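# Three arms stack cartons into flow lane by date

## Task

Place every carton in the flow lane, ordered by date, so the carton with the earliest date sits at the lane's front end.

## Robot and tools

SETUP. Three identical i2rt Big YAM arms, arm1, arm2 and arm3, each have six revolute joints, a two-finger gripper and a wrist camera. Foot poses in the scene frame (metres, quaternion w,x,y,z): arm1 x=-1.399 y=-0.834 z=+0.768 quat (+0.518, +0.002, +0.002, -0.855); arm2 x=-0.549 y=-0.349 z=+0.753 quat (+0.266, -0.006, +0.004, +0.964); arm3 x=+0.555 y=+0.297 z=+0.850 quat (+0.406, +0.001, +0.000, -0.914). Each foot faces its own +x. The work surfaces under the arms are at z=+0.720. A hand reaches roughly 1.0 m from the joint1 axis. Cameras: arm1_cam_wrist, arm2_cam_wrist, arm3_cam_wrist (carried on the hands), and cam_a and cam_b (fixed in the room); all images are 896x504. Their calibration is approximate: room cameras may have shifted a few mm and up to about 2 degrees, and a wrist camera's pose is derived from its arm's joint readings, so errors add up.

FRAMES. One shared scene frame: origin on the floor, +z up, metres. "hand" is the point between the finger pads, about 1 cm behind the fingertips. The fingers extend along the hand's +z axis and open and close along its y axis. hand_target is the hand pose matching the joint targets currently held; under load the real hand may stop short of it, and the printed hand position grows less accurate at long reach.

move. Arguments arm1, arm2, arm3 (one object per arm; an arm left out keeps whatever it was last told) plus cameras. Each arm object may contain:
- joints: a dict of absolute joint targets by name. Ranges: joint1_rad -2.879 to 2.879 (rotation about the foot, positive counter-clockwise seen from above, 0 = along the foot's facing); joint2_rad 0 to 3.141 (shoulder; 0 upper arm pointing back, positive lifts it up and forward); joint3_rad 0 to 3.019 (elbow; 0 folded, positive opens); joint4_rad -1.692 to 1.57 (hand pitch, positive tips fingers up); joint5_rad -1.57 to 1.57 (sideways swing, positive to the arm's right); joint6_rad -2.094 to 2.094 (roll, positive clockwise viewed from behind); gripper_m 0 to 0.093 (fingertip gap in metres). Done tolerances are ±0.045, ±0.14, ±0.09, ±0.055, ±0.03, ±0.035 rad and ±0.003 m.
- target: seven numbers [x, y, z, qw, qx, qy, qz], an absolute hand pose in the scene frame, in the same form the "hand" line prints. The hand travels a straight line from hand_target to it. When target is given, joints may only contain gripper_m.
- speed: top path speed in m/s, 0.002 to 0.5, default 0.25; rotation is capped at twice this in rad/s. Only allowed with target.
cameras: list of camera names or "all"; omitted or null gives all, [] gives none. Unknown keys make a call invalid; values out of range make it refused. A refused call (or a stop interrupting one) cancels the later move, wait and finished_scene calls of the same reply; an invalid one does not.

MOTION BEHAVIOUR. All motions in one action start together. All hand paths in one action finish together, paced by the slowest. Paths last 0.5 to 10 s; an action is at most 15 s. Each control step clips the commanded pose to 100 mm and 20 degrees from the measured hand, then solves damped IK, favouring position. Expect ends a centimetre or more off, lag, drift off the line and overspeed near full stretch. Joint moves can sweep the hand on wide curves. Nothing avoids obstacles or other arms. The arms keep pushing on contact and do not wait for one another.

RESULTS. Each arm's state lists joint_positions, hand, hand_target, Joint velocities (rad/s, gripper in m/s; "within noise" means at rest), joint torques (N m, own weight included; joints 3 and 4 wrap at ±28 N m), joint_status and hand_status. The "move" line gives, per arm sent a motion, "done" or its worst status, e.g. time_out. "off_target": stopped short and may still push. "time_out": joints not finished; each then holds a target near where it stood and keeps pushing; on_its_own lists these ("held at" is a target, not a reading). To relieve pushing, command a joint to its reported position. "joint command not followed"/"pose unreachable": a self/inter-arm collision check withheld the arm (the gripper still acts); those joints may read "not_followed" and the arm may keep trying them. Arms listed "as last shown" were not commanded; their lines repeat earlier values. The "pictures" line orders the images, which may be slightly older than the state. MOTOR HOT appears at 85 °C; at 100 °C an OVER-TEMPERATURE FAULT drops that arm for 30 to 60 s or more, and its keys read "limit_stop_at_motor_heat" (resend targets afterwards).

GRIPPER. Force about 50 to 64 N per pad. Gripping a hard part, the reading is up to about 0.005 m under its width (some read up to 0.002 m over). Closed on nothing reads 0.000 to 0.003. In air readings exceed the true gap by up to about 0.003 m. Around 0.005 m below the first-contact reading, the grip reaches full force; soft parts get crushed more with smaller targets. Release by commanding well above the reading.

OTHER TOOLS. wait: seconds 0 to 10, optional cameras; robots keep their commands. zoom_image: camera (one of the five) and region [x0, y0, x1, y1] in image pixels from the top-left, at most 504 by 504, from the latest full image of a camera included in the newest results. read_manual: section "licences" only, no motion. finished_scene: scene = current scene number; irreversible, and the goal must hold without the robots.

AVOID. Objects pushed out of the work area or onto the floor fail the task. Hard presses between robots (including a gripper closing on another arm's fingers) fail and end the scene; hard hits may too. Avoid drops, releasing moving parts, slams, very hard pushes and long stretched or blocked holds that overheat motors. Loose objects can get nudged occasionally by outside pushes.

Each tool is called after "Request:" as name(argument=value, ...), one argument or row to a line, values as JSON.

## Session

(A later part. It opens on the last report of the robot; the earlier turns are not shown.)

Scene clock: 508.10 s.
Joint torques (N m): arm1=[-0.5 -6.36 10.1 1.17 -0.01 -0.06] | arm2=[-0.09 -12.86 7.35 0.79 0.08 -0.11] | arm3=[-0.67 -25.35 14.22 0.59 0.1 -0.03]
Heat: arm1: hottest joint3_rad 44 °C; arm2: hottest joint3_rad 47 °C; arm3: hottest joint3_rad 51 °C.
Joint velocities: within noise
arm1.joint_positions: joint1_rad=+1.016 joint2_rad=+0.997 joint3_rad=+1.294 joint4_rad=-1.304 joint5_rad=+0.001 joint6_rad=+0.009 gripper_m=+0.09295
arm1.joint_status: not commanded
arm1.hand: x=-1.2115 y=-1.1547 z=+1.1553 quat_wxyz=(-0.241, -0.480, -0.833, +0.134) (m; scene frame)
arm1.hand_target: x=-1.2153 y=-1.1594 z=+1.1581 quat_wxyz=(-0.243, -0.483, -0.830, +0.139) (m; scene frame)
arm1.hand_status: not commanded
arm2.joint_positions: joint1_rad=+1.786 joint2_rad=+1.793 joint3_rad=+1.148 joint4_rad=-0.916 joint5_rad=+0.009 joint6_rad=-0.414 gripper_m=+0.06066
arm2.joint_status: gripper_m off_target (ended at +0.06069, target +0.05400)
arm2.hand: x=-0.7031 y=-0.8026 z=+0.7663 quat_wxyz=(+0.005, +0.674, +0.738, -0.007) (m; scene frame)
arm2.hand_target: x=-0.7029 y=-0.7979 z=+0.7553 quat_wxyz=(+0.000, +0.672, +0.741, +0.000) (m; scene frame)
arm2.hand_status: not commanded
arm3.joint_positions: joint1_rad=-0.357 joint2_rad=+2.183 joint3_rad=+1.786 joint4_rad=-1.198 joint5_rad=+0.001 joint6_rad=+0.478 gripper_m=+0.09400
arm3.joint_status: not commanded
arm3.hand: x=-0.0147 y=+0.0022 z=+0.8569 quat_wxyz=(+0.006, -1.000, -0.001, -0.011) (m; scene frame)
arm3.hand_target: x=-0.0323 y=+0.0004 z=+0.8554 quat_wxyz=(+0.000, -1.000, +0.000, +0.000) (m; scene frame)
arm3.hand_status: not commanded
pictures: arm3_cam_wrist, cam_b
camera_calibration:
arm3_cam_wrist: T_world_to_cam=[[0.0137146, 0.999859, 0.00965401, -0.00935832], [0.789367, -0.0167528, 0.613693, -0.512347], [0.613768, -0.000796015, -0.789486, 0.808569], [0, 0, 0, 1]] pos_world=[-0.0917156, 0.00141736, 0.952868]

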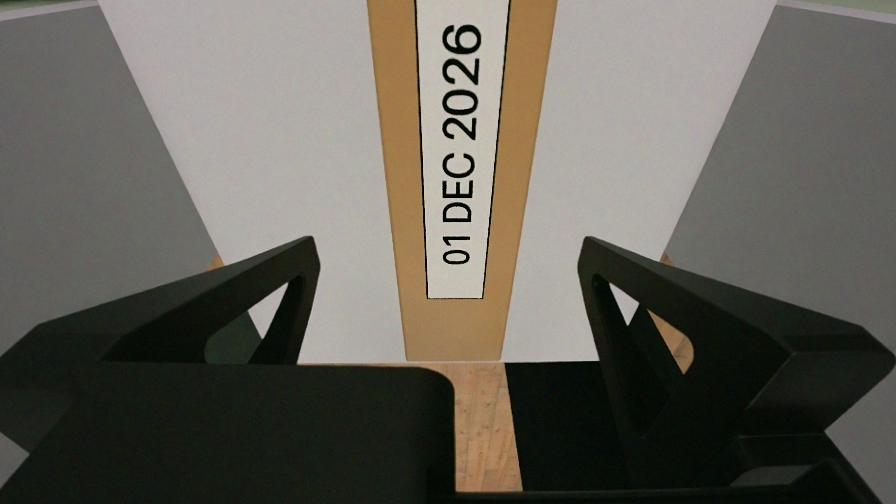

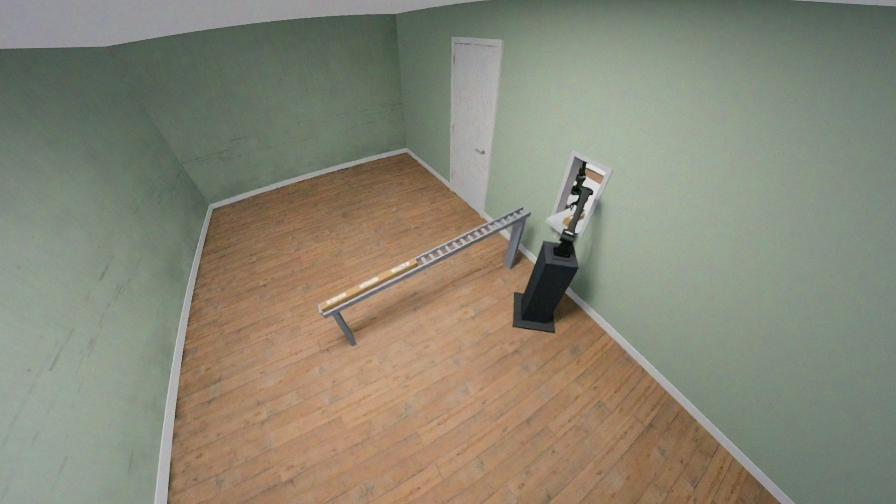

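Request:
move(
  arm3={"target": [-0.038, 0.0015, 0.786, 0, 1, 0, 0], "speed": 0.1},
  arm2={"target": [-0.703, -0.795, 0.96, 0, 0.6717, 0.7408, 0], "speed": 0.2},
  cameras=["arm3_cam_wrist", "arm2_cam_wrist"],
)

Scene clock: 513.90 s.
Joint torques (N m): arm1=[-0.5 -6.36 10.07 1.17 0 -0.06] | arm2=[0.15 -12.75 15.2 -0.31 0.02 -0.07] | arm3=[-0.85 -25.88 11.56 0.76 0.08 -0.04]
Heat: arm1: hottest joint3_rad 44 °C; arm2: hottest joint3_rad 47 °C; arm3: hottest joint3_rad 50 °C.
move: arm2 off_target; arm3 off_target
Joint velocities: within noise
arm1: as last shown
arm2.joint_positions: joint1_rad=+1.786 joint2_rad=+1.589 joint3_rad=+1.364 joint4_rad=-1.413 joint5_rad=+0.011 joint6_rad=-0.414 gripper_m=+0.06066
arm2.joint_status: not commanded
arm2.hand: x=-0.6965 y=-0.7753 z=+0.9339 quat_wxyz=(-0.011, +0.674, +0.738, +0.028) (m; scene frame)
arm2.hand_target: x=-0.7024 y=-0.7934 z=+0.9601 quat_wxyz=(+0.000, +0.672, +0.741, +0.000) (m; scene frame)
arm2.hand_status: off_target (0.033 m and 3.4 deg from the pose sent, 0.194 m and 1.1 deg at the start)
arm3.joint_positions: joint1_rad=-0.361 joint2_rad=+2.273 joint3_rad=+1.786 joint4_rad=-1.079 joint5_rad=+0.001 joint6_rad=+0.472 gripper_m=+0.09400
arm3.joint_status: not commanded
arm3.hand: x=-0.0295 y=-0.0027 z=+0.7996 quat_wxyz=(+0.000, -1.000, -0.002, +0.001) (m; scene frame)
arm3.hand_target: x=-0.0375 y=+0.0017 z=+0.7863 quat_wxyz=(+0.000, -1.000, +0.000, +0.000) (m; scene frame)
arm3.hand_status: off_target (0.017 m and 0.2 deg from the pose sent, 0.075 m and 1.5 deg at the start)
pictures: arm2_cam_wrist, arm3_cam_wrist
camera_calibration:
arm2_cam_wrist: T_world_to_cam=[[-0.995308, -0.0958797, -0.0130267, -0.757334], [-0.0839753, 0.789047, 0.608567, -0.00703159], [-0.0480705, 0.606805, -0.793396, 1.30082], [0, 0, 0, 1]] pos_world=[-0.691839, -0.85641, 1.02648]
arm3_cam_wrist: T_world_to_cam=[[0.0122878, 0.999918, -0.00359776, 0.00688381], [0.804291, -0.00774588, 0.594185, -0.449599], [0.594108, -0.0101949, -0.804321, 0.783586], [0, 0, 0, 1]] pos_world=[-0.104011, -0.00237723, 0.897423]

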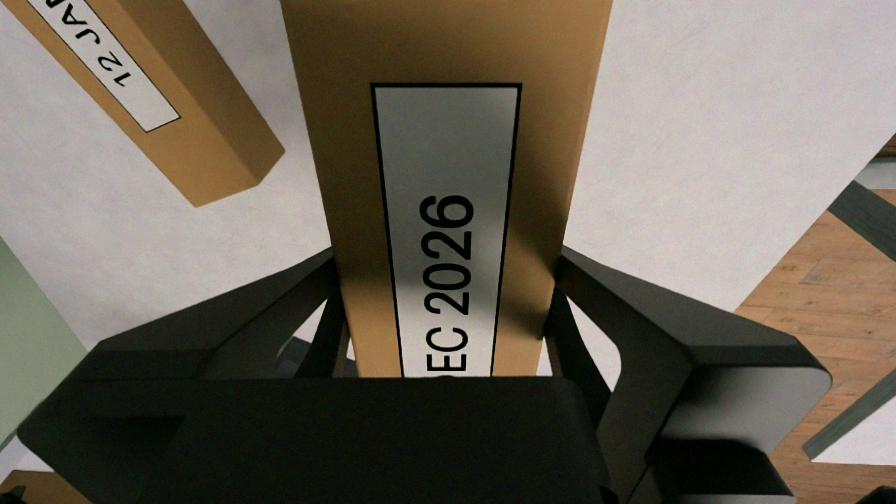

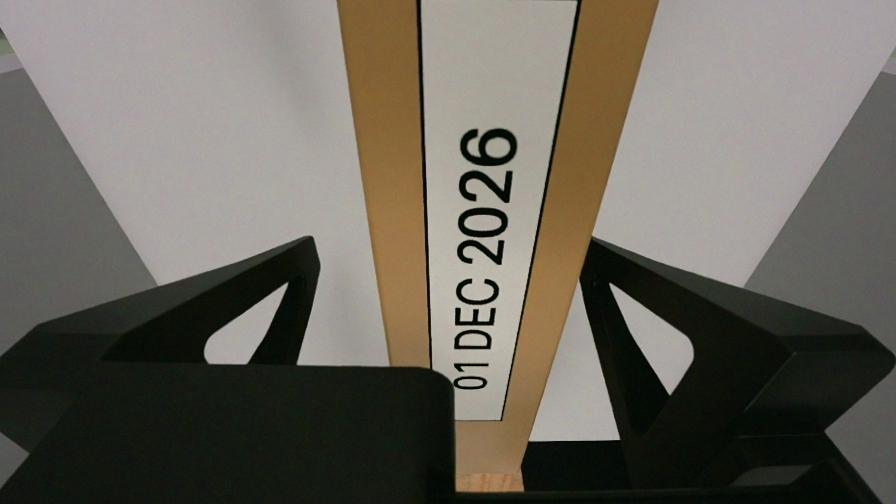

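Request:
move(
  arm3={"target": [-0.038, 0.0125, 0.778, 0, 1, 0, 0], "speed": 0.06},
  arm2={"joints": {"joint1_rad": 0.9, "joint2_rad": 1.361, "joint3_rad": 1.223, "joint4_rad": -1.433, "joint5_rad": 0, "joint6_rad": 0.5}},
  cameras=["arm3_cam_wrist"],
)

Request:
move(
  arm3={"joints": {"gripper_m": 0.054}},
  arm2={"joints": {"joint1_rad": -1.4826, "joint2_rad": 1.361, "joint3_rad": 1.223, "joint4_rad": -1.433, "joint5_rad": 0, "joint6_rad": 1.12}},
  cameras=["arm3_cam_wrist", "arm2_cam_wrist"],
)

Scene clock: 523.57 s.
Joint torques (N m): arm1=[-0.5 -6.36 10.07 1.16 -0.01 -0.06] | arm2=[-0.38 -9.76 9.61 -0.05 -0.09 0.09] | arm3=[-0.38 -26.05 9.26 0.76 0.07 -0.02]
Heat: arm1: hottest joint3_rad 44 °C; arm2: hottest joint3_rad 50 °C; arm3: hottest joint3_rad 49 °C.
move: arm2 done; arm3 off_target
Joint velocities: within noise
arm1: as last shown
arm2.joint_positions: joint1_rad=+0.906 joint2_rad=+1.365 joint3_rad=+1.228 joint4_rad=-1.425 joint5_rad=+0.003 joint6_rad=+0.489 gripper_m=+0.06068
arm2.joint_status: all done
arm2.hand: x=-0.9165 y=-0.4859 z=+0.9685 quat_wxyz=(+0.006, +0.998, -0.062, +0.000) (m; scene frame)
arm2.hand_target: x=-0.9136 y=-0.4828 z=+0.9678 quat_wxyz=(+0.005, +0.998, -0.070, +0.005) (m; scene frame)
arm2.hand_status: not commanded
arm3.joint_positions: joint1_rad=-0.377 joint2_rad=+2.273 joint3_rad=+1.786 joint4_rad=-1.055 joint5_rad=+0.001 joint6_rad=+0.457 gripper_m=+0.09400
arm3.joint_status: not commanded
arm3.hand: x=-0.0397 y=+0.0045 z=+0.7997 quat_wxyz=(-0.006, -1.000, -0.001, +0.012) (m; scene frame)
arm3.hand_target: x=-0.0374 y=+0.0127 z=+0.7785 quat_wxyz=(+0.000, -1.000, +0.000, +0.000) (m; scene frame)
arm3.hand_status: off_target (0.023 m and 1.5 deg from the pose sent, 0.028 m and 0.2 deg at the start)
pictures: arm3_cam_wrist
camera_calibration:
arm3_cam_wrist: T_world_to_cam=[[0.0140608, 0.999796, -0.0144849, 0.00858008], [0.816914, -0.00313288, 0.576751, -0.426867], [0.576588, -0.0199425, -0.816792, 0.799181], [0, 0, 0, 1]] pos_world=[-0.112205, 0.006022, 0.899085]

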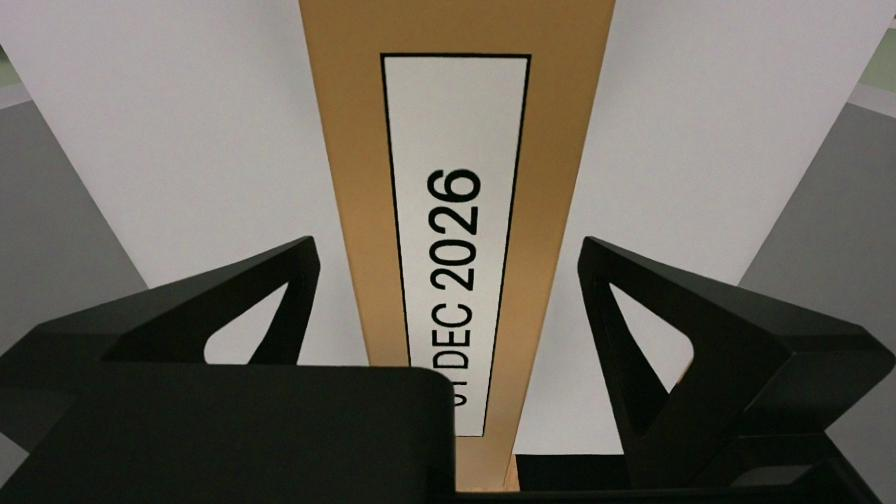

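Scene clock: 525.90 s.
Joint torques (N m): arm1=[-0.5 -6.3 10.09 1.16 0 -0.06] | arm2=[-0.38 -10.75 9.54 -0.08 -0.04 0.08] | arm3=[-0.73 -25.99 9.22 0.8 0.03 -0.02]
Heat: arm1: hottest joint3_rad 44 °C; arm2: hottest joint3_rad 49 °C; arm3: hottest joint3_rad 49 °C.
move: arm2 done; arm3 off_target
Joint velocities: within noise
arm1: as last shown
arm2.joint_positions: joint1_rad=-1.478 joint2_rad=+1.374 joint3_rad=+1.228 joint4_rad=-1.425 joint5_rad=+0.003 joint6_rad=+1.110 gripper_m=+0.06070
arm2.joint_status: all done
arm2.hand: x=-0.3803 y=+0.0067 z=+0.9645 quat_wxyz=(-0.006, +0.007, -1.000, +0.006) (m; scene frame)
arm2.hand_target: x=-0.3813 y=+0.0021 z=+0.9674 quat_wxyz=(-0.005, +0.000, -1.000, +0.006) (m; scene frame)
arm2.hand_status: not commanded
arm3.joint_positions: joint1_rad=-0.377 joint2_rad=+2.273 joint3_rad=+1.786 joint4_rad=-1.055 joint5_rad=+0.002 joint6_rad=+0.457 gripper_m=+0.05866
arm3.joint_status: gripper_m off_target (ended at +0.05868, target +0.05400)
arm3.hand: x=-0.0398 y=+0.0047 z=+0.7997 quat_wxyz=(-0.005, -1.000, -0.001, +0.012) (m; scene frame)
arm3.hand_target: x=-0.0374 y=+0.0127 z=+0.7785 quat_wxyz=(+0.000, -1.000, +0.000, +0.000) (m; scene frame)
arm3.hand_status: not commanded
pictures: arm2_cam_wrist, arm3_cam_wrist
camera_calibration:
arm2_cam_wrist: T_world_to_cam=[[0.0181301, -0.999499, 0.0259612, -0.0134741], [-0.831284, -0.000641089, 0.555847, -0.844251], [-0.555552, -0.0316587, -0.830879, 0.713152], [0, 0, 0, 1]] pos_world=[-0.305376, 0.00856888, 1.06217]
arm3_cam_wrist: T_world_to_cam=[[0.0140376, 0.999812, -0.0134103, 0.00751274], [0.817199, -0.00374332, 0.576344, -0.426523], [0.576185, -0.0190494, -0.817097, 0.799489], [0, 0, 0, 1]] pos_world=[-0.112205, 0.00612183, 0.899185]

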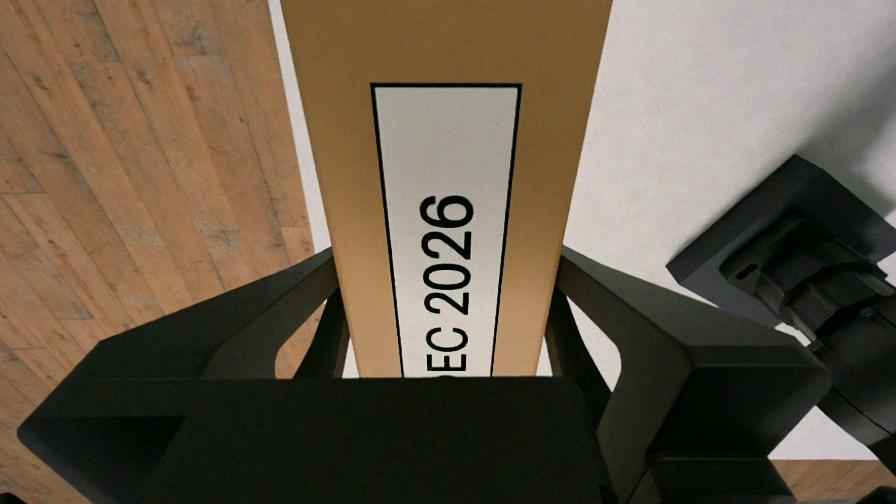

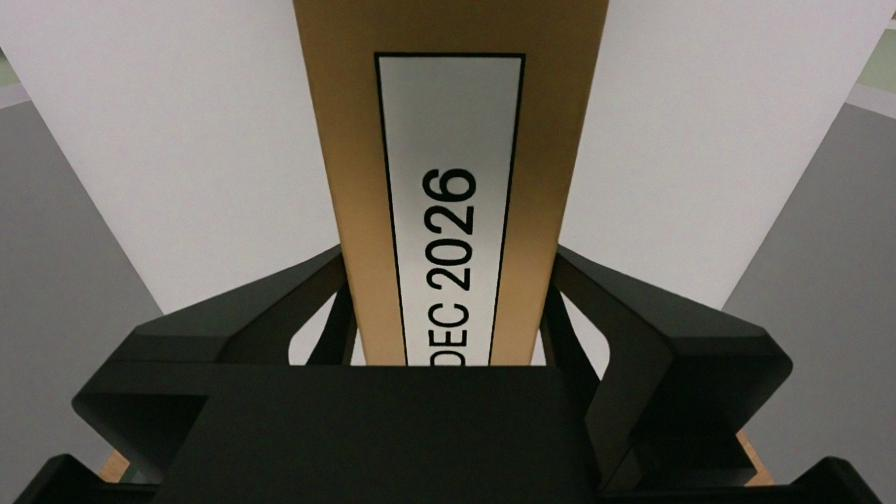

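Request:
move(
  arm3={"target": [-0.037, 0.008, 0.9, 0, 1, 0, 0], "speed": 0.12},
  cameras=["arm3_cam_wrist"],
)

Request:
move(
  arm3={"target": [0.25, 0.005, 0.95, 0, 1, 0, 0], "speed": 0.25},
  cameras=["arm3_cam_wrist", "cam_b"],
)

Scene clock: 531.57 s.
Joint torques (N m): arm1=[-0.44 -6.36 10.09 1.17 0 -0.06] | arm2=[-0.38 -10.7 9.54 -0.1 -0.03 0.08] | arm3=[-0.15 -29.98 15.12 -0.1 0.04 0.05]
Heat: arm1: hottest joint3_rad 44 °C; arm2: hottest joint3_rad 49 °C; arm3: hottest joint3_rad 48 °C.
move: arm3 off_target
Joint velocities: within noise
arm1, arm2: as last shown
arm3.joint_positions: joint1_rad=-0.377 joint2_rad=+2.186 joint3_rad=+1.820 joint4_rad=-1.269 joint5_rad=+0.002 joint6_rad=+0.457 gripper_m=+0.05866
arm3.joint_status: not commanded
arm3.hand: x=-0.0166 y=+0.0162 z=+0.8673 quat_wxyz=(+0.015, -0.999, -0.001, -0.029) (m; scene frame)
arm3.hand_target: x=-0.0355 y=+0.0088 z=+0.9006 quat_wxyz=(+0.000, -1.000, +0.000, +0.000) (m; scene frame)
arm3.hand_status: off_target (0.039 m and 3.8 deg from the pose sent, 0.100 m and 1.5 deg at the start)
pictures: arm3_cam_wrist
camera_calibration:
arm3_cam_wrist: T_world_to_cam=[[0.0130021, 0.999507, 0.0285821, -0.0398918], [0.766753, -0.0283136, 0.641318, -0.541095], [0.641811, 0.0135769, -0.766743, 0.798415], [0, 0, 0, 1]] pos_world=[-0.0970265, 0.0137119, 0.960333]

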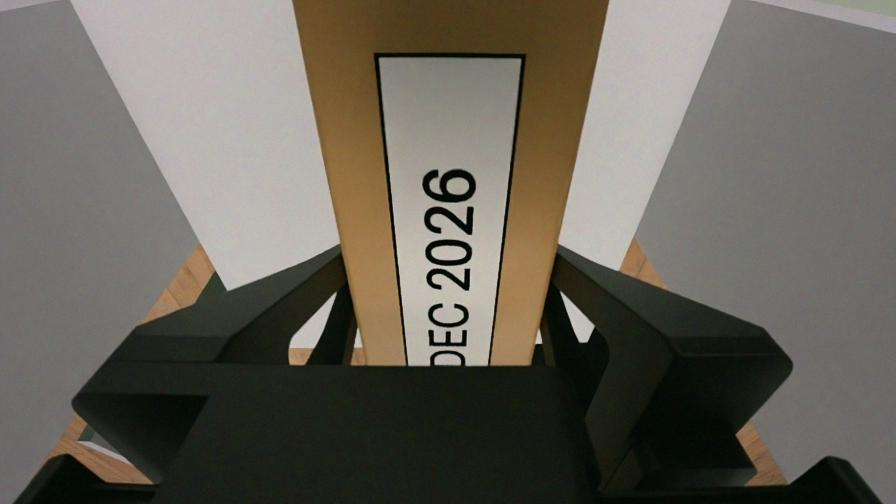

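Scene clock: 533.70 s.
Joint torques (N m): arm1=[-0.5 -6.36 10.07 1.16 0 -0.06] | arm2=[-0.44 -10.7 9.52 -0.1 -0.04 0.08] | arm3=[0.67 -18.02 9.99 0.47 0.18 0.15]
Heat: arm1: hottest joint3_rad 44 °C; arm2: hottest joint3_rad 49 °C; arm3: hottest joint3_rad 48 °C.
move: arm3 done
Joint velocities: within noise
arm1, arm2: as last shown
arm3.joint_positions: joint1_rad=-0.075 joint2_rad=+1.558 joint3_rad=+1.088 joint4_rad=-1.126 joint5_rad=-0.002 joint6_rad=+0.758 gripper_m=+0.05866
arm3.joint_status: not commanded
arm3.hand: x=+0.2508 y=+0.0084 z=+0.9408 quat_wxyz=(+0.008, -1.000, -0.002, -0.011) (m; scene frame)
arm3.hand_target: x=+0.2500 y=+0.0050 z=+0.9499 quat_wxyz=(+0.000, -1.000, +0.000, +0.000) (m; scene frame)
arm3.hand_status: done (0.010 m and 1.6 deg from the pose sent, 0.279 m and 3.8 deg at the start)
pictures: arm3_cam_wrist, cam_b
camera_calibration:
arm3_cam_wrist: T_world_to_cam=[[0.0125862, 0.999819, 0.014289, -0.0241221], [0.790235, -0.0187017, 0.612519, -0.772457], [0.612675, 0.00358237, -0.790327, 0.712844], [0, 0, 0, 1]] pos_world=[0.173984, 0.00711781, 1.03687]

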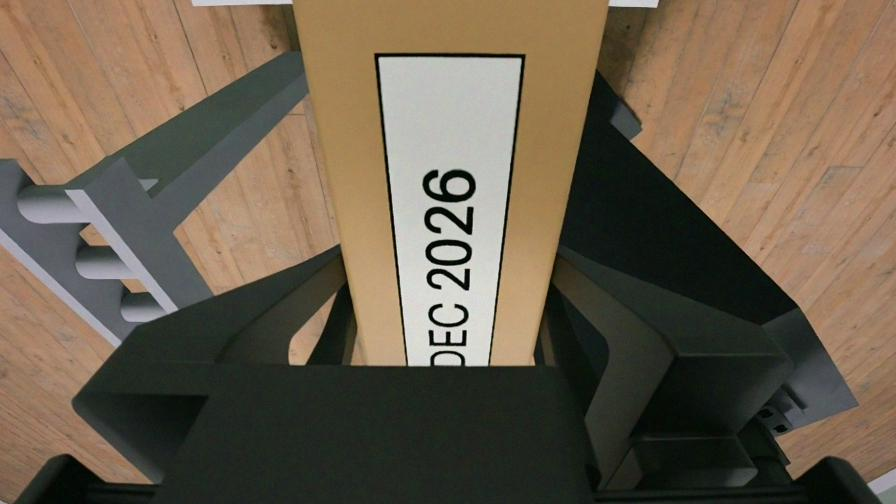

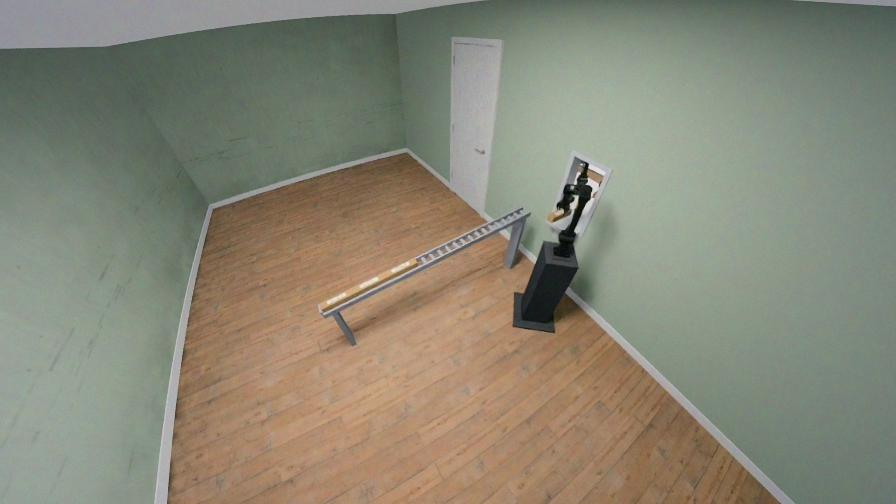

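Request:
zoom_image(
  camera="arm3_cam_wrist",
  region=[0, 40, 300, 360],
)

Request:
zoom_image(
  camera="cam_b",
  region=[300, 190, 560, 360],
)

Scaled by 1.575 from the camera's 896x504 image, which has a finer 1280x720 frame.

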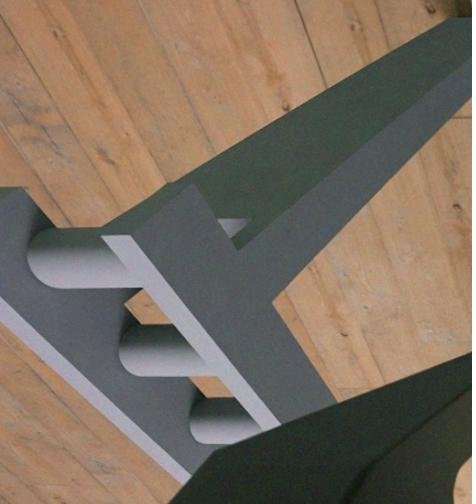

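Scaled by 1.938 from the camera's 896x504 image, which has a finer 1280x720 frame.

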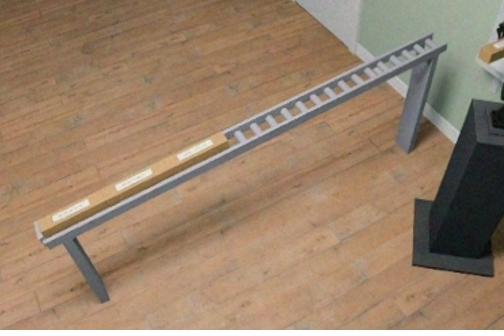

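Request:
move(
  arm3={"joints": {"joint1_rad": 1.187, "joint2_rad": 2.189, "joint3_rad": 2.048, "joint4_rad": -1.429, "joint5_rad": 0, "joint6_rad": -1.119}},
  cameras=["arm3_cam_wrist", "cam_b"],
)

Request:
zoom_image(
  camera="cam_b",
  region=[300, 180, 580, 350],
)

Scene clock: 577.53 s.
Joint torques (N m): arm1=[-0.5 -6.3 10.09 1.17 -0.01 -0.06] | arm2=[-0.38 -10.7 9.54 -0.1 -0.03 0.08] | arm3=[0.62 -30.1 14.65 -0.1 0.01 -0.03]
Heat: arm1: hottest joint3_rad 45 °C; arm2: hottest joint3_rad 47 °C; arm3: hottest joint3_rad 44 °C.
move: arm3 done
Joint velocities: within noise
arm1, arm2: as last shown
arm3.joint_positions: joint1_rad=+1.181 joint2_rad=+2.202 joint3_rad=+2.002 joint4_rad=-1.419 joint5_rad=-0.001 joint6_rad=-1.111 gripper_m=+0.05869
arm3.joint_status: all done
arm3.hand: x=+0.8404 y=-0.3001 z=+0.9250 quat_wxyz=(+0.009, -0.007, -1.000, -0.022) (m; scene frame)
arm3.hand_target: x=+0.8492 y=-0.3098 z=+0.9508 quat_wxyz=(-0.001, +0.000, -1.000, +0.000) (m; scene frame)
arm3.hand_status: not commanded
pictures: arm3_cam_wrist, cam_b
camera_calibration:
arm3_cam_wrist: T_world_to_cam=[[-0.0292788, -0.998475, -0.046796, -0.230906], [-0.792047, -0.00538396, 0.610436, 0.10119], [-0.609758, 0.0549375, -0.790682, 1.38337], [0, 0, 0, 1]] pos_world=[0.916905, -0.306008, 1.02123]

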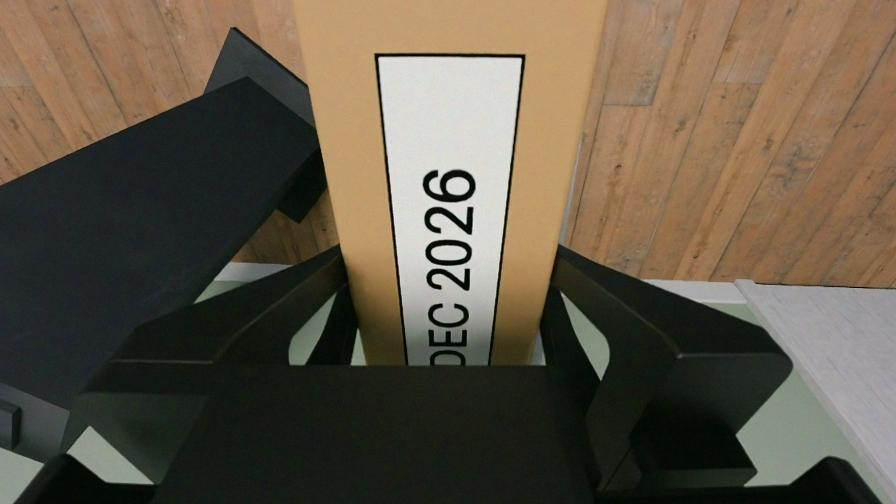

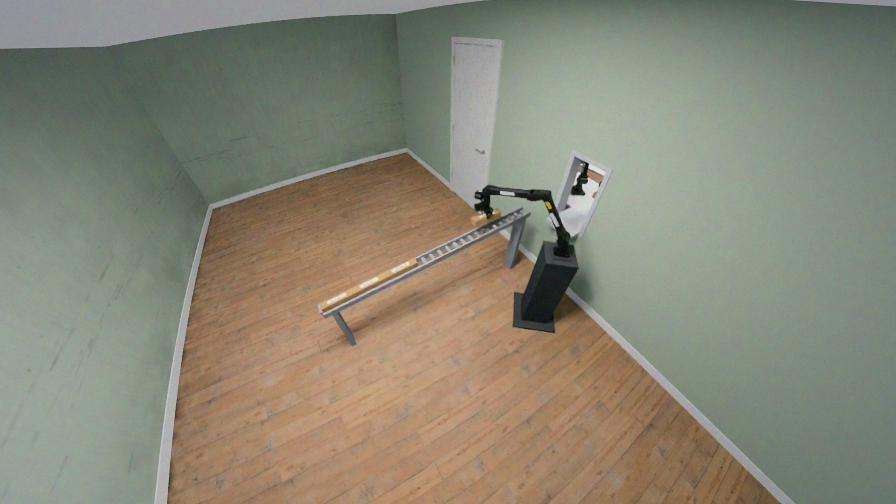

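Scaled by 1.800 from the camera's 896x504 image, which has a finer 1280x720 frame.

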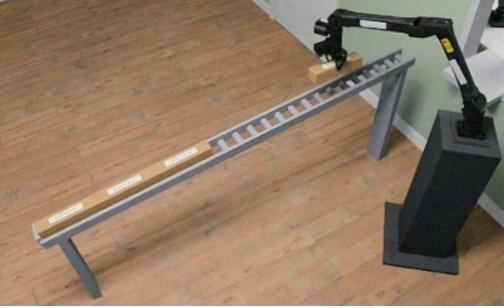

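Request:
move(
  arm3={"target": [0.859, -0.328, 0.886, -0.0558, 0, 0.9984, 0], "speed": 0.2},
  arm2={"target": [-0.03, 0.0, 0.91, 0, 0, -1, 0], "speed": 0.25},
  cameras=["arm3_cam_wrist", "arm2_cam_wrist"],
)

Request:
zoom_image(
  camera="arm3_cam_wrist",
  region=[200, 0, 700, 380],
)

Scene clock: 585.70 s.
Joint torques (N m): arm1=[-0.44 -6.36 10.07 1.17 -0.01 -0.06] | arm2=[-0.21 -18.61 15.49 -0.28 -0.08 -0.1] | arm3=[1.03 -29.39 15.9 0.17 0.17 0.13]
Heat: arm1: hottest joint3_rad 45 °C; arm2: hottest joint3_rad 47 °C; arm3: hottest joint3_rad 45 °C.
move: arm2 off_target; arm3 off_target
Joint velocities: within noise
arm1: as last shown
arm2.joint_positions: joint1_rad=-2.017 joint2_rad=+1.999 joint3_rad=+1.826 joint4_rad=-1.449 joint5_rad=-0.012 joint6_rad=+0.597 gripper_m=+0.06070
arm2.joint_status: not commanded
arm2.hand: x=-0.0469 y=-0.0126 z=+0.8892 quat_wxyz=(+0.020, -0.006, -1.000, +0.015) (m; scene frame)
arm2.hand_target: x=-0.0315 y=-0.0009 z=+0.9102 quat_wxyz=(-0.001, +0.000, -1.000, +0.000) (m; scene frame)
arm2.hand_status: off_target (0.030 m and 3.0 deg from the pose sent, 0.355 m and 1.3 deg at the start)
arm3.joint_positions: joint1_rad=+1.203 joint2_rad=+2.322 joint3_rad=+2.069 joint4_rad=-1.419 joint5_rad=+0.096 joint6_rad=-1.098 gripper_m=+0.05869
arm3.joint_status: not commanded
arm3.hand: x=+0.8439 y=-0.3125 z=+0.8723 quat_wxyz=(+0.065, +0.000, -0.998, -0.023) (m; scene frame)
arm3.hand_target: x=+0.8584 y=-0.3268 z=+0.8865 quat_wxyz=(+0.055, +0.000, -0.998, +0.000) (m; scene frame)
arm3.hand_status: off_target (0.026 m and 2.9 deg from the pose sent, 0.051 m and 6.0 deg at the start)
pictures: arm2_cam_wrist, arm3_cam_wrist
camera_calibration:
arm2_cam_wrist: T_world_to_cam=[[-0.00637978, -0.99903, 0.0435632, -0.0535299], [-0.801113, 0.0311789, 0.597701, -0.56073], [-0.598479, -0.0310858, -0.800535, 0.806239], [0, 0, 0, 1]] pos_world=[0.032968, -0.0109325, 0.982903]
arm3_cam_wrist: T_world_to_cam=[[-0.0187548, -0.99871, -0.0471932, -0.254192], [-0.719544, -0.0192905, 0.694179, -0.00246589], [-0.694194, 0.0469767, -0.718254, 1.35004], [0, 0, 0, 1]] pos_world=[0.930649, -0.317332, 0.959388]

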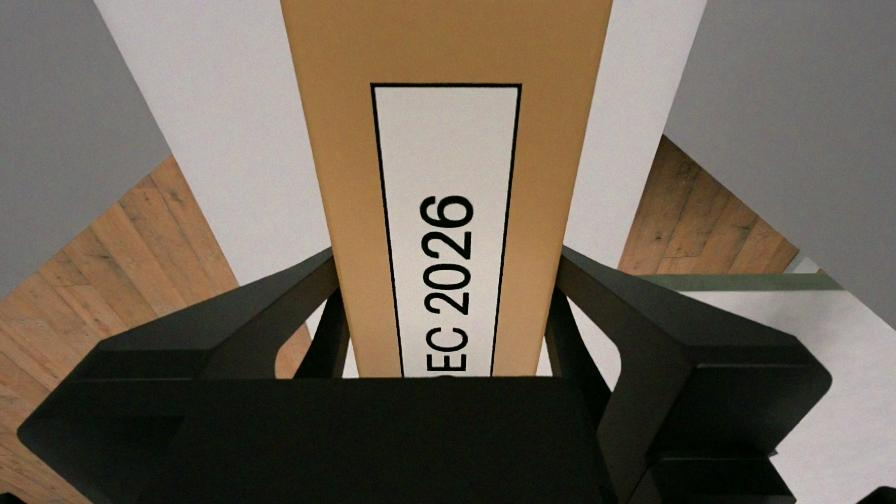

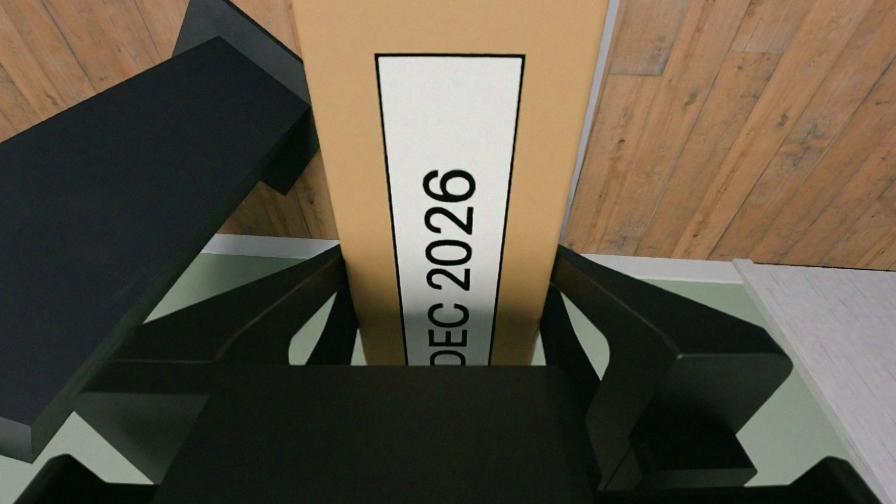

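Scaled by 1.008 from the camera's 896x504 image, which has a finer 1280x720 frame.

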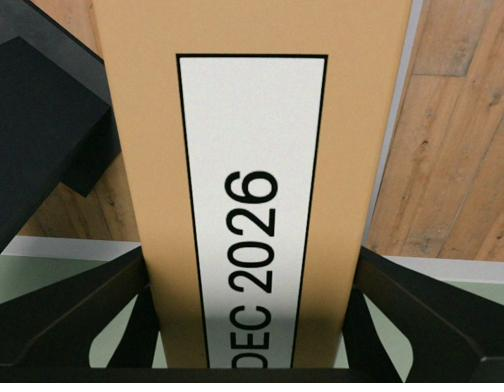

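Request:
move(
  arm3={"target": [0.8585, -0.350, 0.860, -0.0558, 0, 0.9984, 0], "speed": 0.1},
  arm2={"target": [0.015, 0.006, 0.83, 0, 0, -1, 0], "speed": 0.1},
  cameras=["arm3_cam_wrist", "arm2_cam_wrist"],
)

Request:
zoom_image(
  camera="arm3_cam_wrist",
  region=[200, 0, 700, 380],
)

Scene clock: 600.07 s.
Joint torques (N m): arm1=[-0.5 -6.3 10.1 1.17 0 -0.06] | arm2=[-0.85 -20.54 14.99 0.34 -0.06 -0.13] | arm3=[-0.21 -30.15 16.02 0.05 0.18 -0.01]
Heat: arm1: hottest joint3_rad 45 °C; arm2: hottest joint3_rad 54 °C; arm3: hottest joint3_rad 46 °C.
move: arm2 off_target; arm3 off_target
Joint velocities: within noise
arm1.joint_positions: joint1_rad=+1.016 joint2_rad=+0.997 joint3_rad=+1.294 joint4_rad=-1.304 joint5_rad=+0.001 joint6_rad=+0.009 gripper_m=+0.09295
arm1.joint_status: not commanded
arm1.hand: x=-1.2115 y=-1.1547 z=+1.1553 quat_wxyz=(-0.241, -0.480, -0.833, +0.134) (m; scene frame)
arm1.hand_target: x=-1.2153 y=-1.1594 z=+1.1581 quat_wxyz=(-0.243, -0.483, -0.830, +0.139) (m; scene frame)
arm1.hand_status: not commanded
arm2.joint_positions: joint1_rad=-2.036 joint2_rad=+2.164 joint3_rad=+1.882 joint4_rad=-1.359 joint5_rad=-0.012 joint6_rad=+0.568 gripper_m=+0.06070
arm2.joint_status: not commanded
arm2.hand: x=-0.0102 y=-0.0040 z=+0.8094 quat_wxyz=(+0.028, -0.002, -0.999, +0.019) (m; scene frame)
arm2.hand_target: x=+0.0134 y=+0.0048 z=+0.8308 quat_wxyz=(-0.001, +0.000, -1.000, +0.000) (m; scene frame)
arm2.hand_status: off_target (0.034 m and 3.9 deg from the pose sent, 0.088 m and 3.0 deg at the start)
arm3.joint_positions: joint1_rad=+1.203 joint2_rad=+2.408 joint3_rad=+2.164 joint4_rad=-1.419 joint5_rad=+0.098 joint6_rad=-1.098 gripper_m=+0.05869
arm3.joint_status: not commanded
arm3.hand: x=+0.8535 y=-0.3319 z=+0.8481 quat_wxyz=(+0.063, +0.000, -0.998, -0.019) (m; scene frame)
arm3.hand_target: x=+0.8579 y=-0.3490 z=+0.8603 quat_wxyz=(+0.056, +0.000, -0.998, +0.001) (m; scene frame)
arm3.hand_status: off_target (0.022 m and 2.4 deg from the pose sent, 0.042 m and 2.9 deg at the start)
pictures: arm2_cam_wrist, arm3_cam_wrist
camera_calibration:
arm2_cam_wrist: T_world_to_cam=[[0.0035127, -0.99866, 0.0516307, -0.047654], [-0.792042, 0.0287402, 0.609789, -0.493531], [-0.610456, -0.0430357, -0.79088, 0.756632], [0, 0, 0, 1]] pos_world=[0.0711607, -0.000843738, 0.901815]
arm3_cam_wrist: T_world_to_cam=[[-0.0184759, -0.999078, -0.0387494, -0.282003], [-0.721364, -0.0135156, 0.692424, 0.0257489], [-0.692309, 0.0407456, -0.72045, 1.3384], [0, 0, 0, 1]] pos_world=[0.939948, -0.335929, 0.93549]

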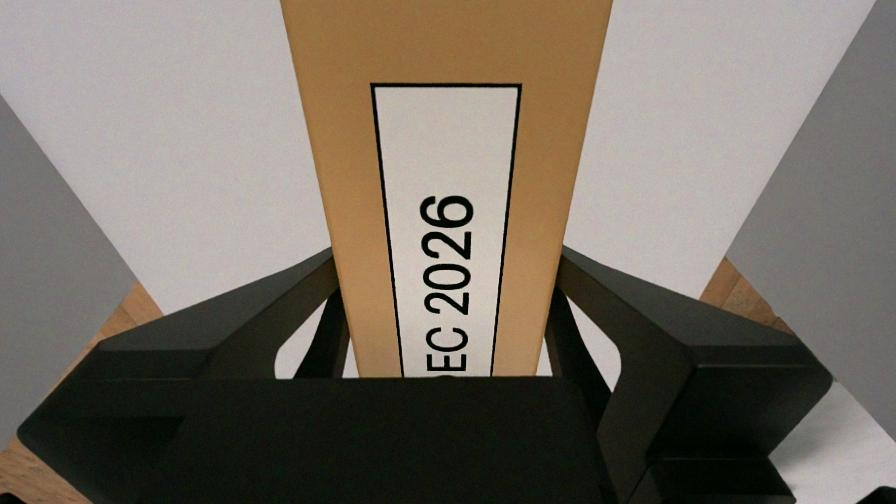

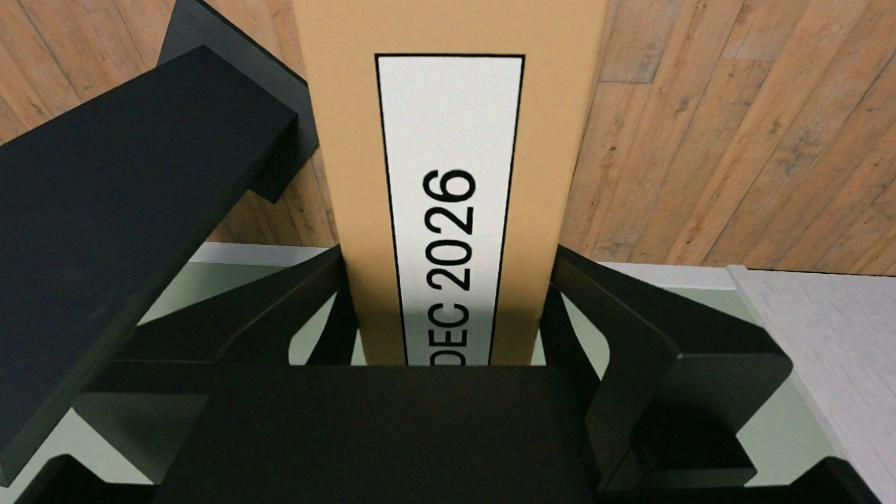

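Scaled by 1.008 from the camera's 896x504 image, which has a finer 1280x720 frame.

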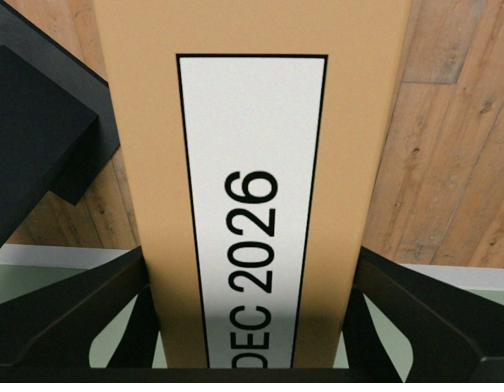

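Request:
move(
  arm3={"target": [0.855, -0.358, 0.840, -0.0558, 0, 0.9984, 0], "speed": 0.06},
  arm2={"target": [0.013, 0.006, 0.798, 0, 0, -1, 0], "speed": 0.06},
  cameras=["arm3_cam_wrist", "arm2_cam_wrist"],
)

Request:
zoom_image(
  camera="arm3_cam_wrist",
  region=[200, 0, 700, 380],
)

Scene clock: 605.70 s.
Joint torques (N m): arm1=[-0.5 -6.36 10.07 1.16 0 -0.06] | arm2=[-0.73 -20.84 11.69 0.54 -0.11 -0.1] | arm3=[-0.73 -30.51 15.84 0.32 0.17 -0.05]
Heat: arm1: hottest joint3_rad 45 °C; arm2: hottest joint3_rad 55 °C; arm3: hottest joint3_rad 47 °C.
move: arm2 off_target; arm3 off_target
Joint velocities: within noise
arm1: as last shown
arm2.joint_positions: joint1_rad=-2.036 joint2_rad=+2.185 joint3_rad=+1.882 joint4_rad=-1.292 joint5_rad=-0.012 joint6_rad=+0.568 gripper_m=+0.06070
arm2.joint_status: not commanded
arm2.hand: x=+0.0023 y=+0.0037 z=+0.7955 quat_wxyz=(+0.009, -0.001, -1.000, +0.007) (m; scene frame)
arm2.hand_target: x=+0.0129 y=+0.0058 z=+0.7981 quat_wxyz=(+0.000, +0.000, -1.000, +0.000) (m; scene frame)
arm2.hand_status: off_target (0.011 m and 1.3 deg from the pose sent, 0.028 m and 3.9 deg at the start)
arm3.joint_positions: joint1_rad=+1.200 joint2_rad=+2.448 joint3_rad=+2.180 joint4_rad=-1.408 joint5_rad=+0.098 joint6_rad=-1.105 gripper_m=+0.05869
arm3.joint_status: not commanded
arm3.hand: x=+0.8531 y=-0.3348 z=+0.8263 quat_wxyz=(+0.066, +0.003, -0.997, -0.025) (m; scene frame)
arm3.hand_target: x=+0.8543 y=-0.3567 z=+0.8407 quat_wxyz=(+0.056, +0.000, -0.998, +0.001) (m; scene frame)
arm3.hand_status: off_target (0.027 m and 3.1 deg from the pose sent, 0.027 m and 2.4 deg at the start)
pictures: arm2_cam_wrist, arm3_cam_wrist
camera_calibration:
arm2_cam_wrist: T_world_to_cam=[[0.00309884, -0.999626, 0.0271638, -0.0198794], [-0.815008, 0.0132153, 0.579299, -0.451069], [-0.579442, -0.0239339, -0.814662, 0.772391], [0, 0, 0, 1]] pos_world=[0.0799922, 0.00457541, 0.891082]
arm3_cam_wrist: T_world_to_cam=[[-0.0138132, -0.99863, -0.0504667, -0.280009], [-0.717074, -0.0252815, 0.696539, 0.0295721], [-0.69686, 0.0458098, -0.715742, 1.32425], [0, 0, 0, 1]] pos_world=[0.940153, -0.339541, 0.913091]

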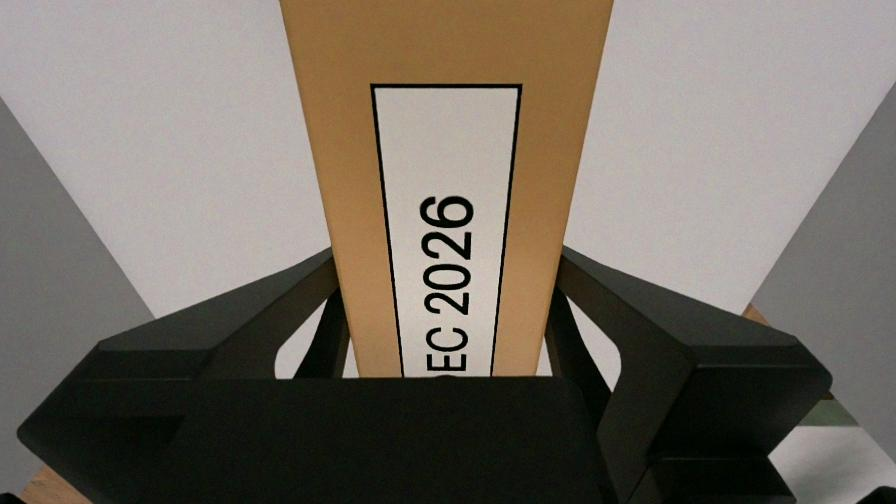

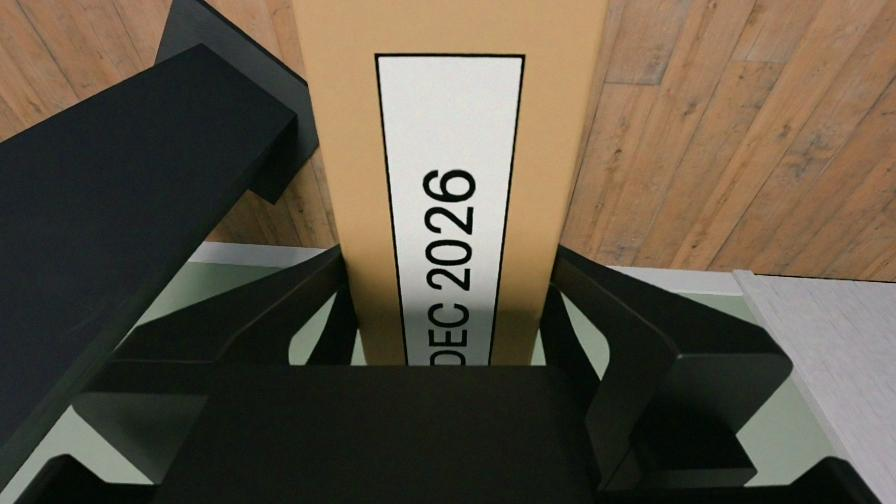

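Scaled by 1.008 from the camera's 896x504 image, which has a finer 1280x720 frame.

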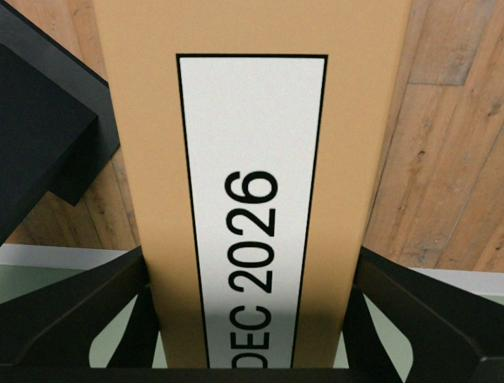

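Request:
move(
  arm2={"target": [0.013, 0.006, 0.785, 0, 0, -1, 0], "speed": 0.06},
  cameras=["arm3_cam_wrist", "cam_b"],
)

Request:
zoom_image(
  camera="cam_b",
  region=[460, 170, 560, 240],
)

Scene clock: 627.37 s.
Joint torques (N m): arm1=[-0.5 -6.36 10.07 1.16 0 -0.06] | arm2=[-0.67 -20.13 10.41 0.64 -0.08 -0.09] | arm3=[-0.62 -30.74 15.86 0.28 0.17 -0.04]
Heat: arm1: hottest joint3_rad 45 °C; arm2: hottest joint3_rad 55 °C; arm3: hottest joint3_rad 52 °C.
move: arm2 done
Joint velocities: within noise
arm1, arm3: as last shown
arm2.joint_positions: joint1_rad=-2.036 joint2_rad=+2.188 joint3_rad=+1.882 joint4_rad=-1.267 joint5_rad=-0.012 joint6_rad=+0.568 gripper_m=+0.06070
arm2.joint_status: not commanded
arm2.hand: x=+0.0074 y=+0.0069 z=+0.7932 quat_wxyz=(-0.001, -0.001, -1.000, +0.001) (m; scene frame)
arm2.hand_target: x=+0.0128 y=+0.0058 z=+0.7850 quat_wxyz=(+0.000, +0.000, -1.000, +0.000) (m; scene frame)
arm2.hand_status: done (0.010 m and 0.2 deg from the pose sent, 0.015 m and 1.3 deg at the start)
arm3.joint_positions: joint1_rad=+1.200 joint2_rad=+2.448 joint3_rad=+2.180 joint4_rad=-1.408 joint5_rad=+0.098 joint6_rad=-1.106 gripper_m=+0.05869
arm3.hand_target: x=+0.8543 y=-0.3566 z=+0.8406 quat_wxyz=(+0.056, +0.000, -0.998, +0.000) (m; scene frame)
pictures: arm3_cam_wrist, cam_b
camera_calibration:
arm3_cam_wrist: T_world_to_cam=[[-0.0134585, -0.998632, -0.0505283, -0.280187], [-0.717072, -0.0255787, 0.696529, 0.029481], [-0.696869, 0.0456066, -0.715747, 1.32419], [0, 0, 0, 1]] pos_world=[0.940154, -0.339441, 0.913091]

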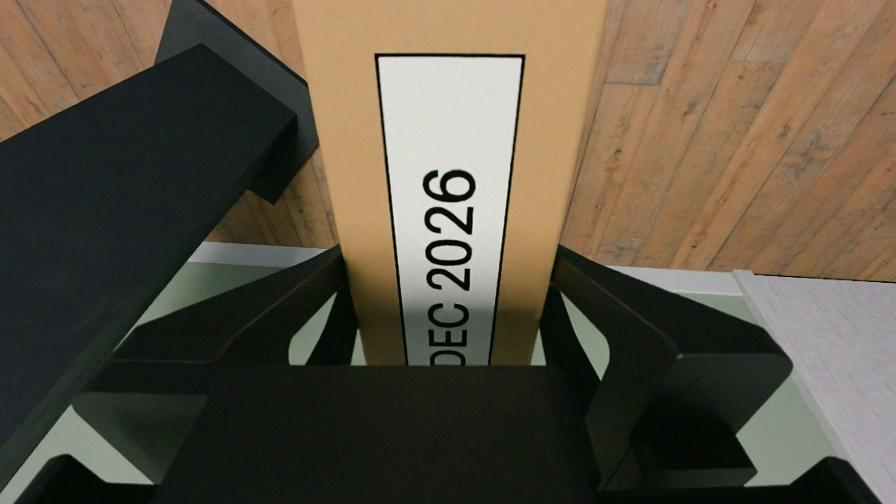

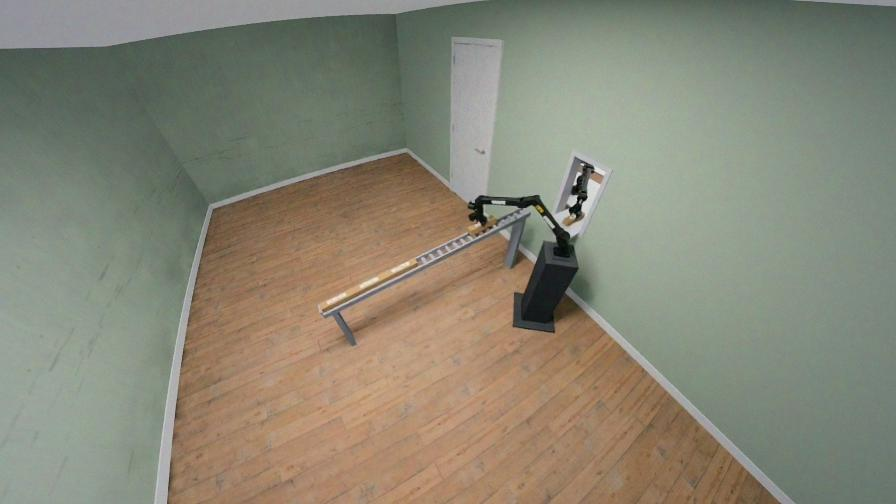

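Scaled by 5.040 from the camera's 896x504 image, which has a finer 1280x720 frame.

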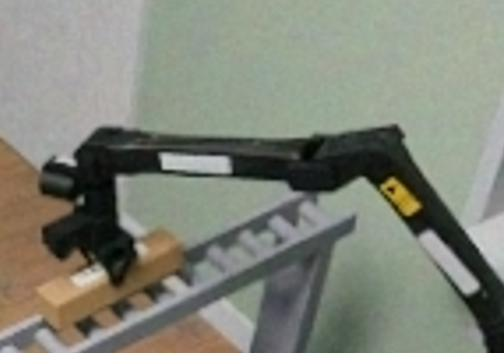

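Request:
move(
  arm3={"target": [0.853, -0.359, 0.821, 0.0454, -0.0114, -0.9986, 0.0253], "speed": 0.05},
  arm2={"target": [0.013, 0.004, 0.776, 0, 0, -1, 0], "speed": 0.05},
  cameras=["cam_b"],
)

Request:
zoom_image(
  camera="cam_b",
  region=[460, 190, 540, 246],
)

Scene clock: 634.63 s.
Joint torques (N m): arm1=[-0.56 -6.36 10.09 1.14 -0.01 -0.06] | arm2=[-0.85 -20.01 9.24 0.68 -0.1 -0.11] | arm3=[-0.73 -32.73 10.85 0.58 0.19 0.14]
Heat: arm1: hottest joint3_rad 45 °C; arm2: hottest joint3_rad 55 °C; arm3: hottest joint3_rad 53 °C.
move: arm2 off_target; arm3 off_target
Joint velocities: within noise
arm1: as last shown
arm2.joint_positions: joint1_rad=-2.036 joint2_rad=+2.191 joint3_rad=+1.882 joint4_rad=-1.246 joint5_rad=-0.012 joint6_rad=+0.568 gripper_m=+0.06070
arm2.joint_status: not commanded
arm2.hand: x=+0.0113 y=+0.0094 z=+0.7913 quat_wxyz=(-0.008, -0.001, -1.000, -0.003) (m; scene frame)
arm2.hand_target: x=+0.0127 y=+0.0038 z=+0.7762 quat_wxyz=(+0.000, +0.000, -1.000, +0.000) (m; scene frame)
arm2.hand_status: off_target (0.016 m and 1.0 deg from the pose sent, 0.018 m and 0.2 deg at the start)
arm3.joint_positions: joint1_rad=+1.198 joint2_rad=+2.448 joint3_rad=+2.137 joint4_rad=-1.284 joint5_rad=+0.101 joint6_rad=-1.104 gripper_m=+0.05869
arm3.joint_status: not commanded
arm3.hand: x=+0.8583 y=-0.3493 z=+0.8095 quat_wxyz=(+0.050, -0.001, -0.999, +0.012) (m; scene frame)
arm3.hand_target: x=+0.8530 y=-0.3587 z=+0.8210 quat_wxyz=(+0.045, -0.011, -0.999, +0.025) (m; scene frame)
arm3.hand_status: off_target (0.016 m and 2.0 deg from the pose sent, 0.025 m and 6.4 deg at the start)
pictures: cam_b

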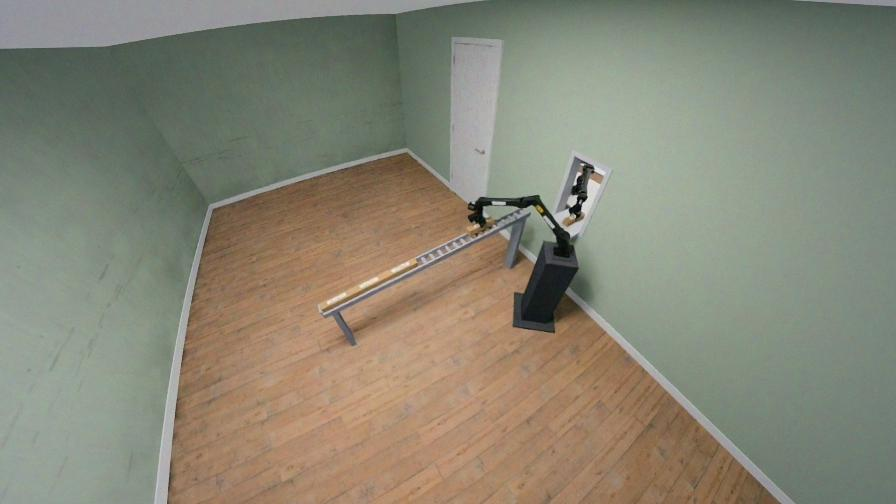

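Scaled by 6.300 from the camera's 896x504 image, which has a finer 1280x720 frame.

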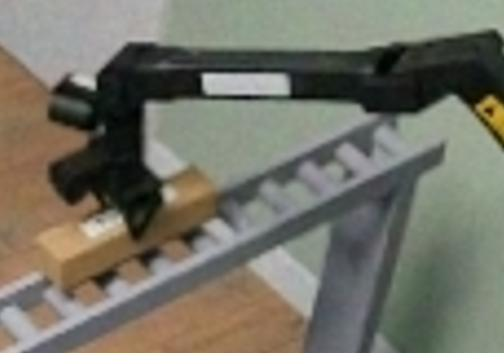

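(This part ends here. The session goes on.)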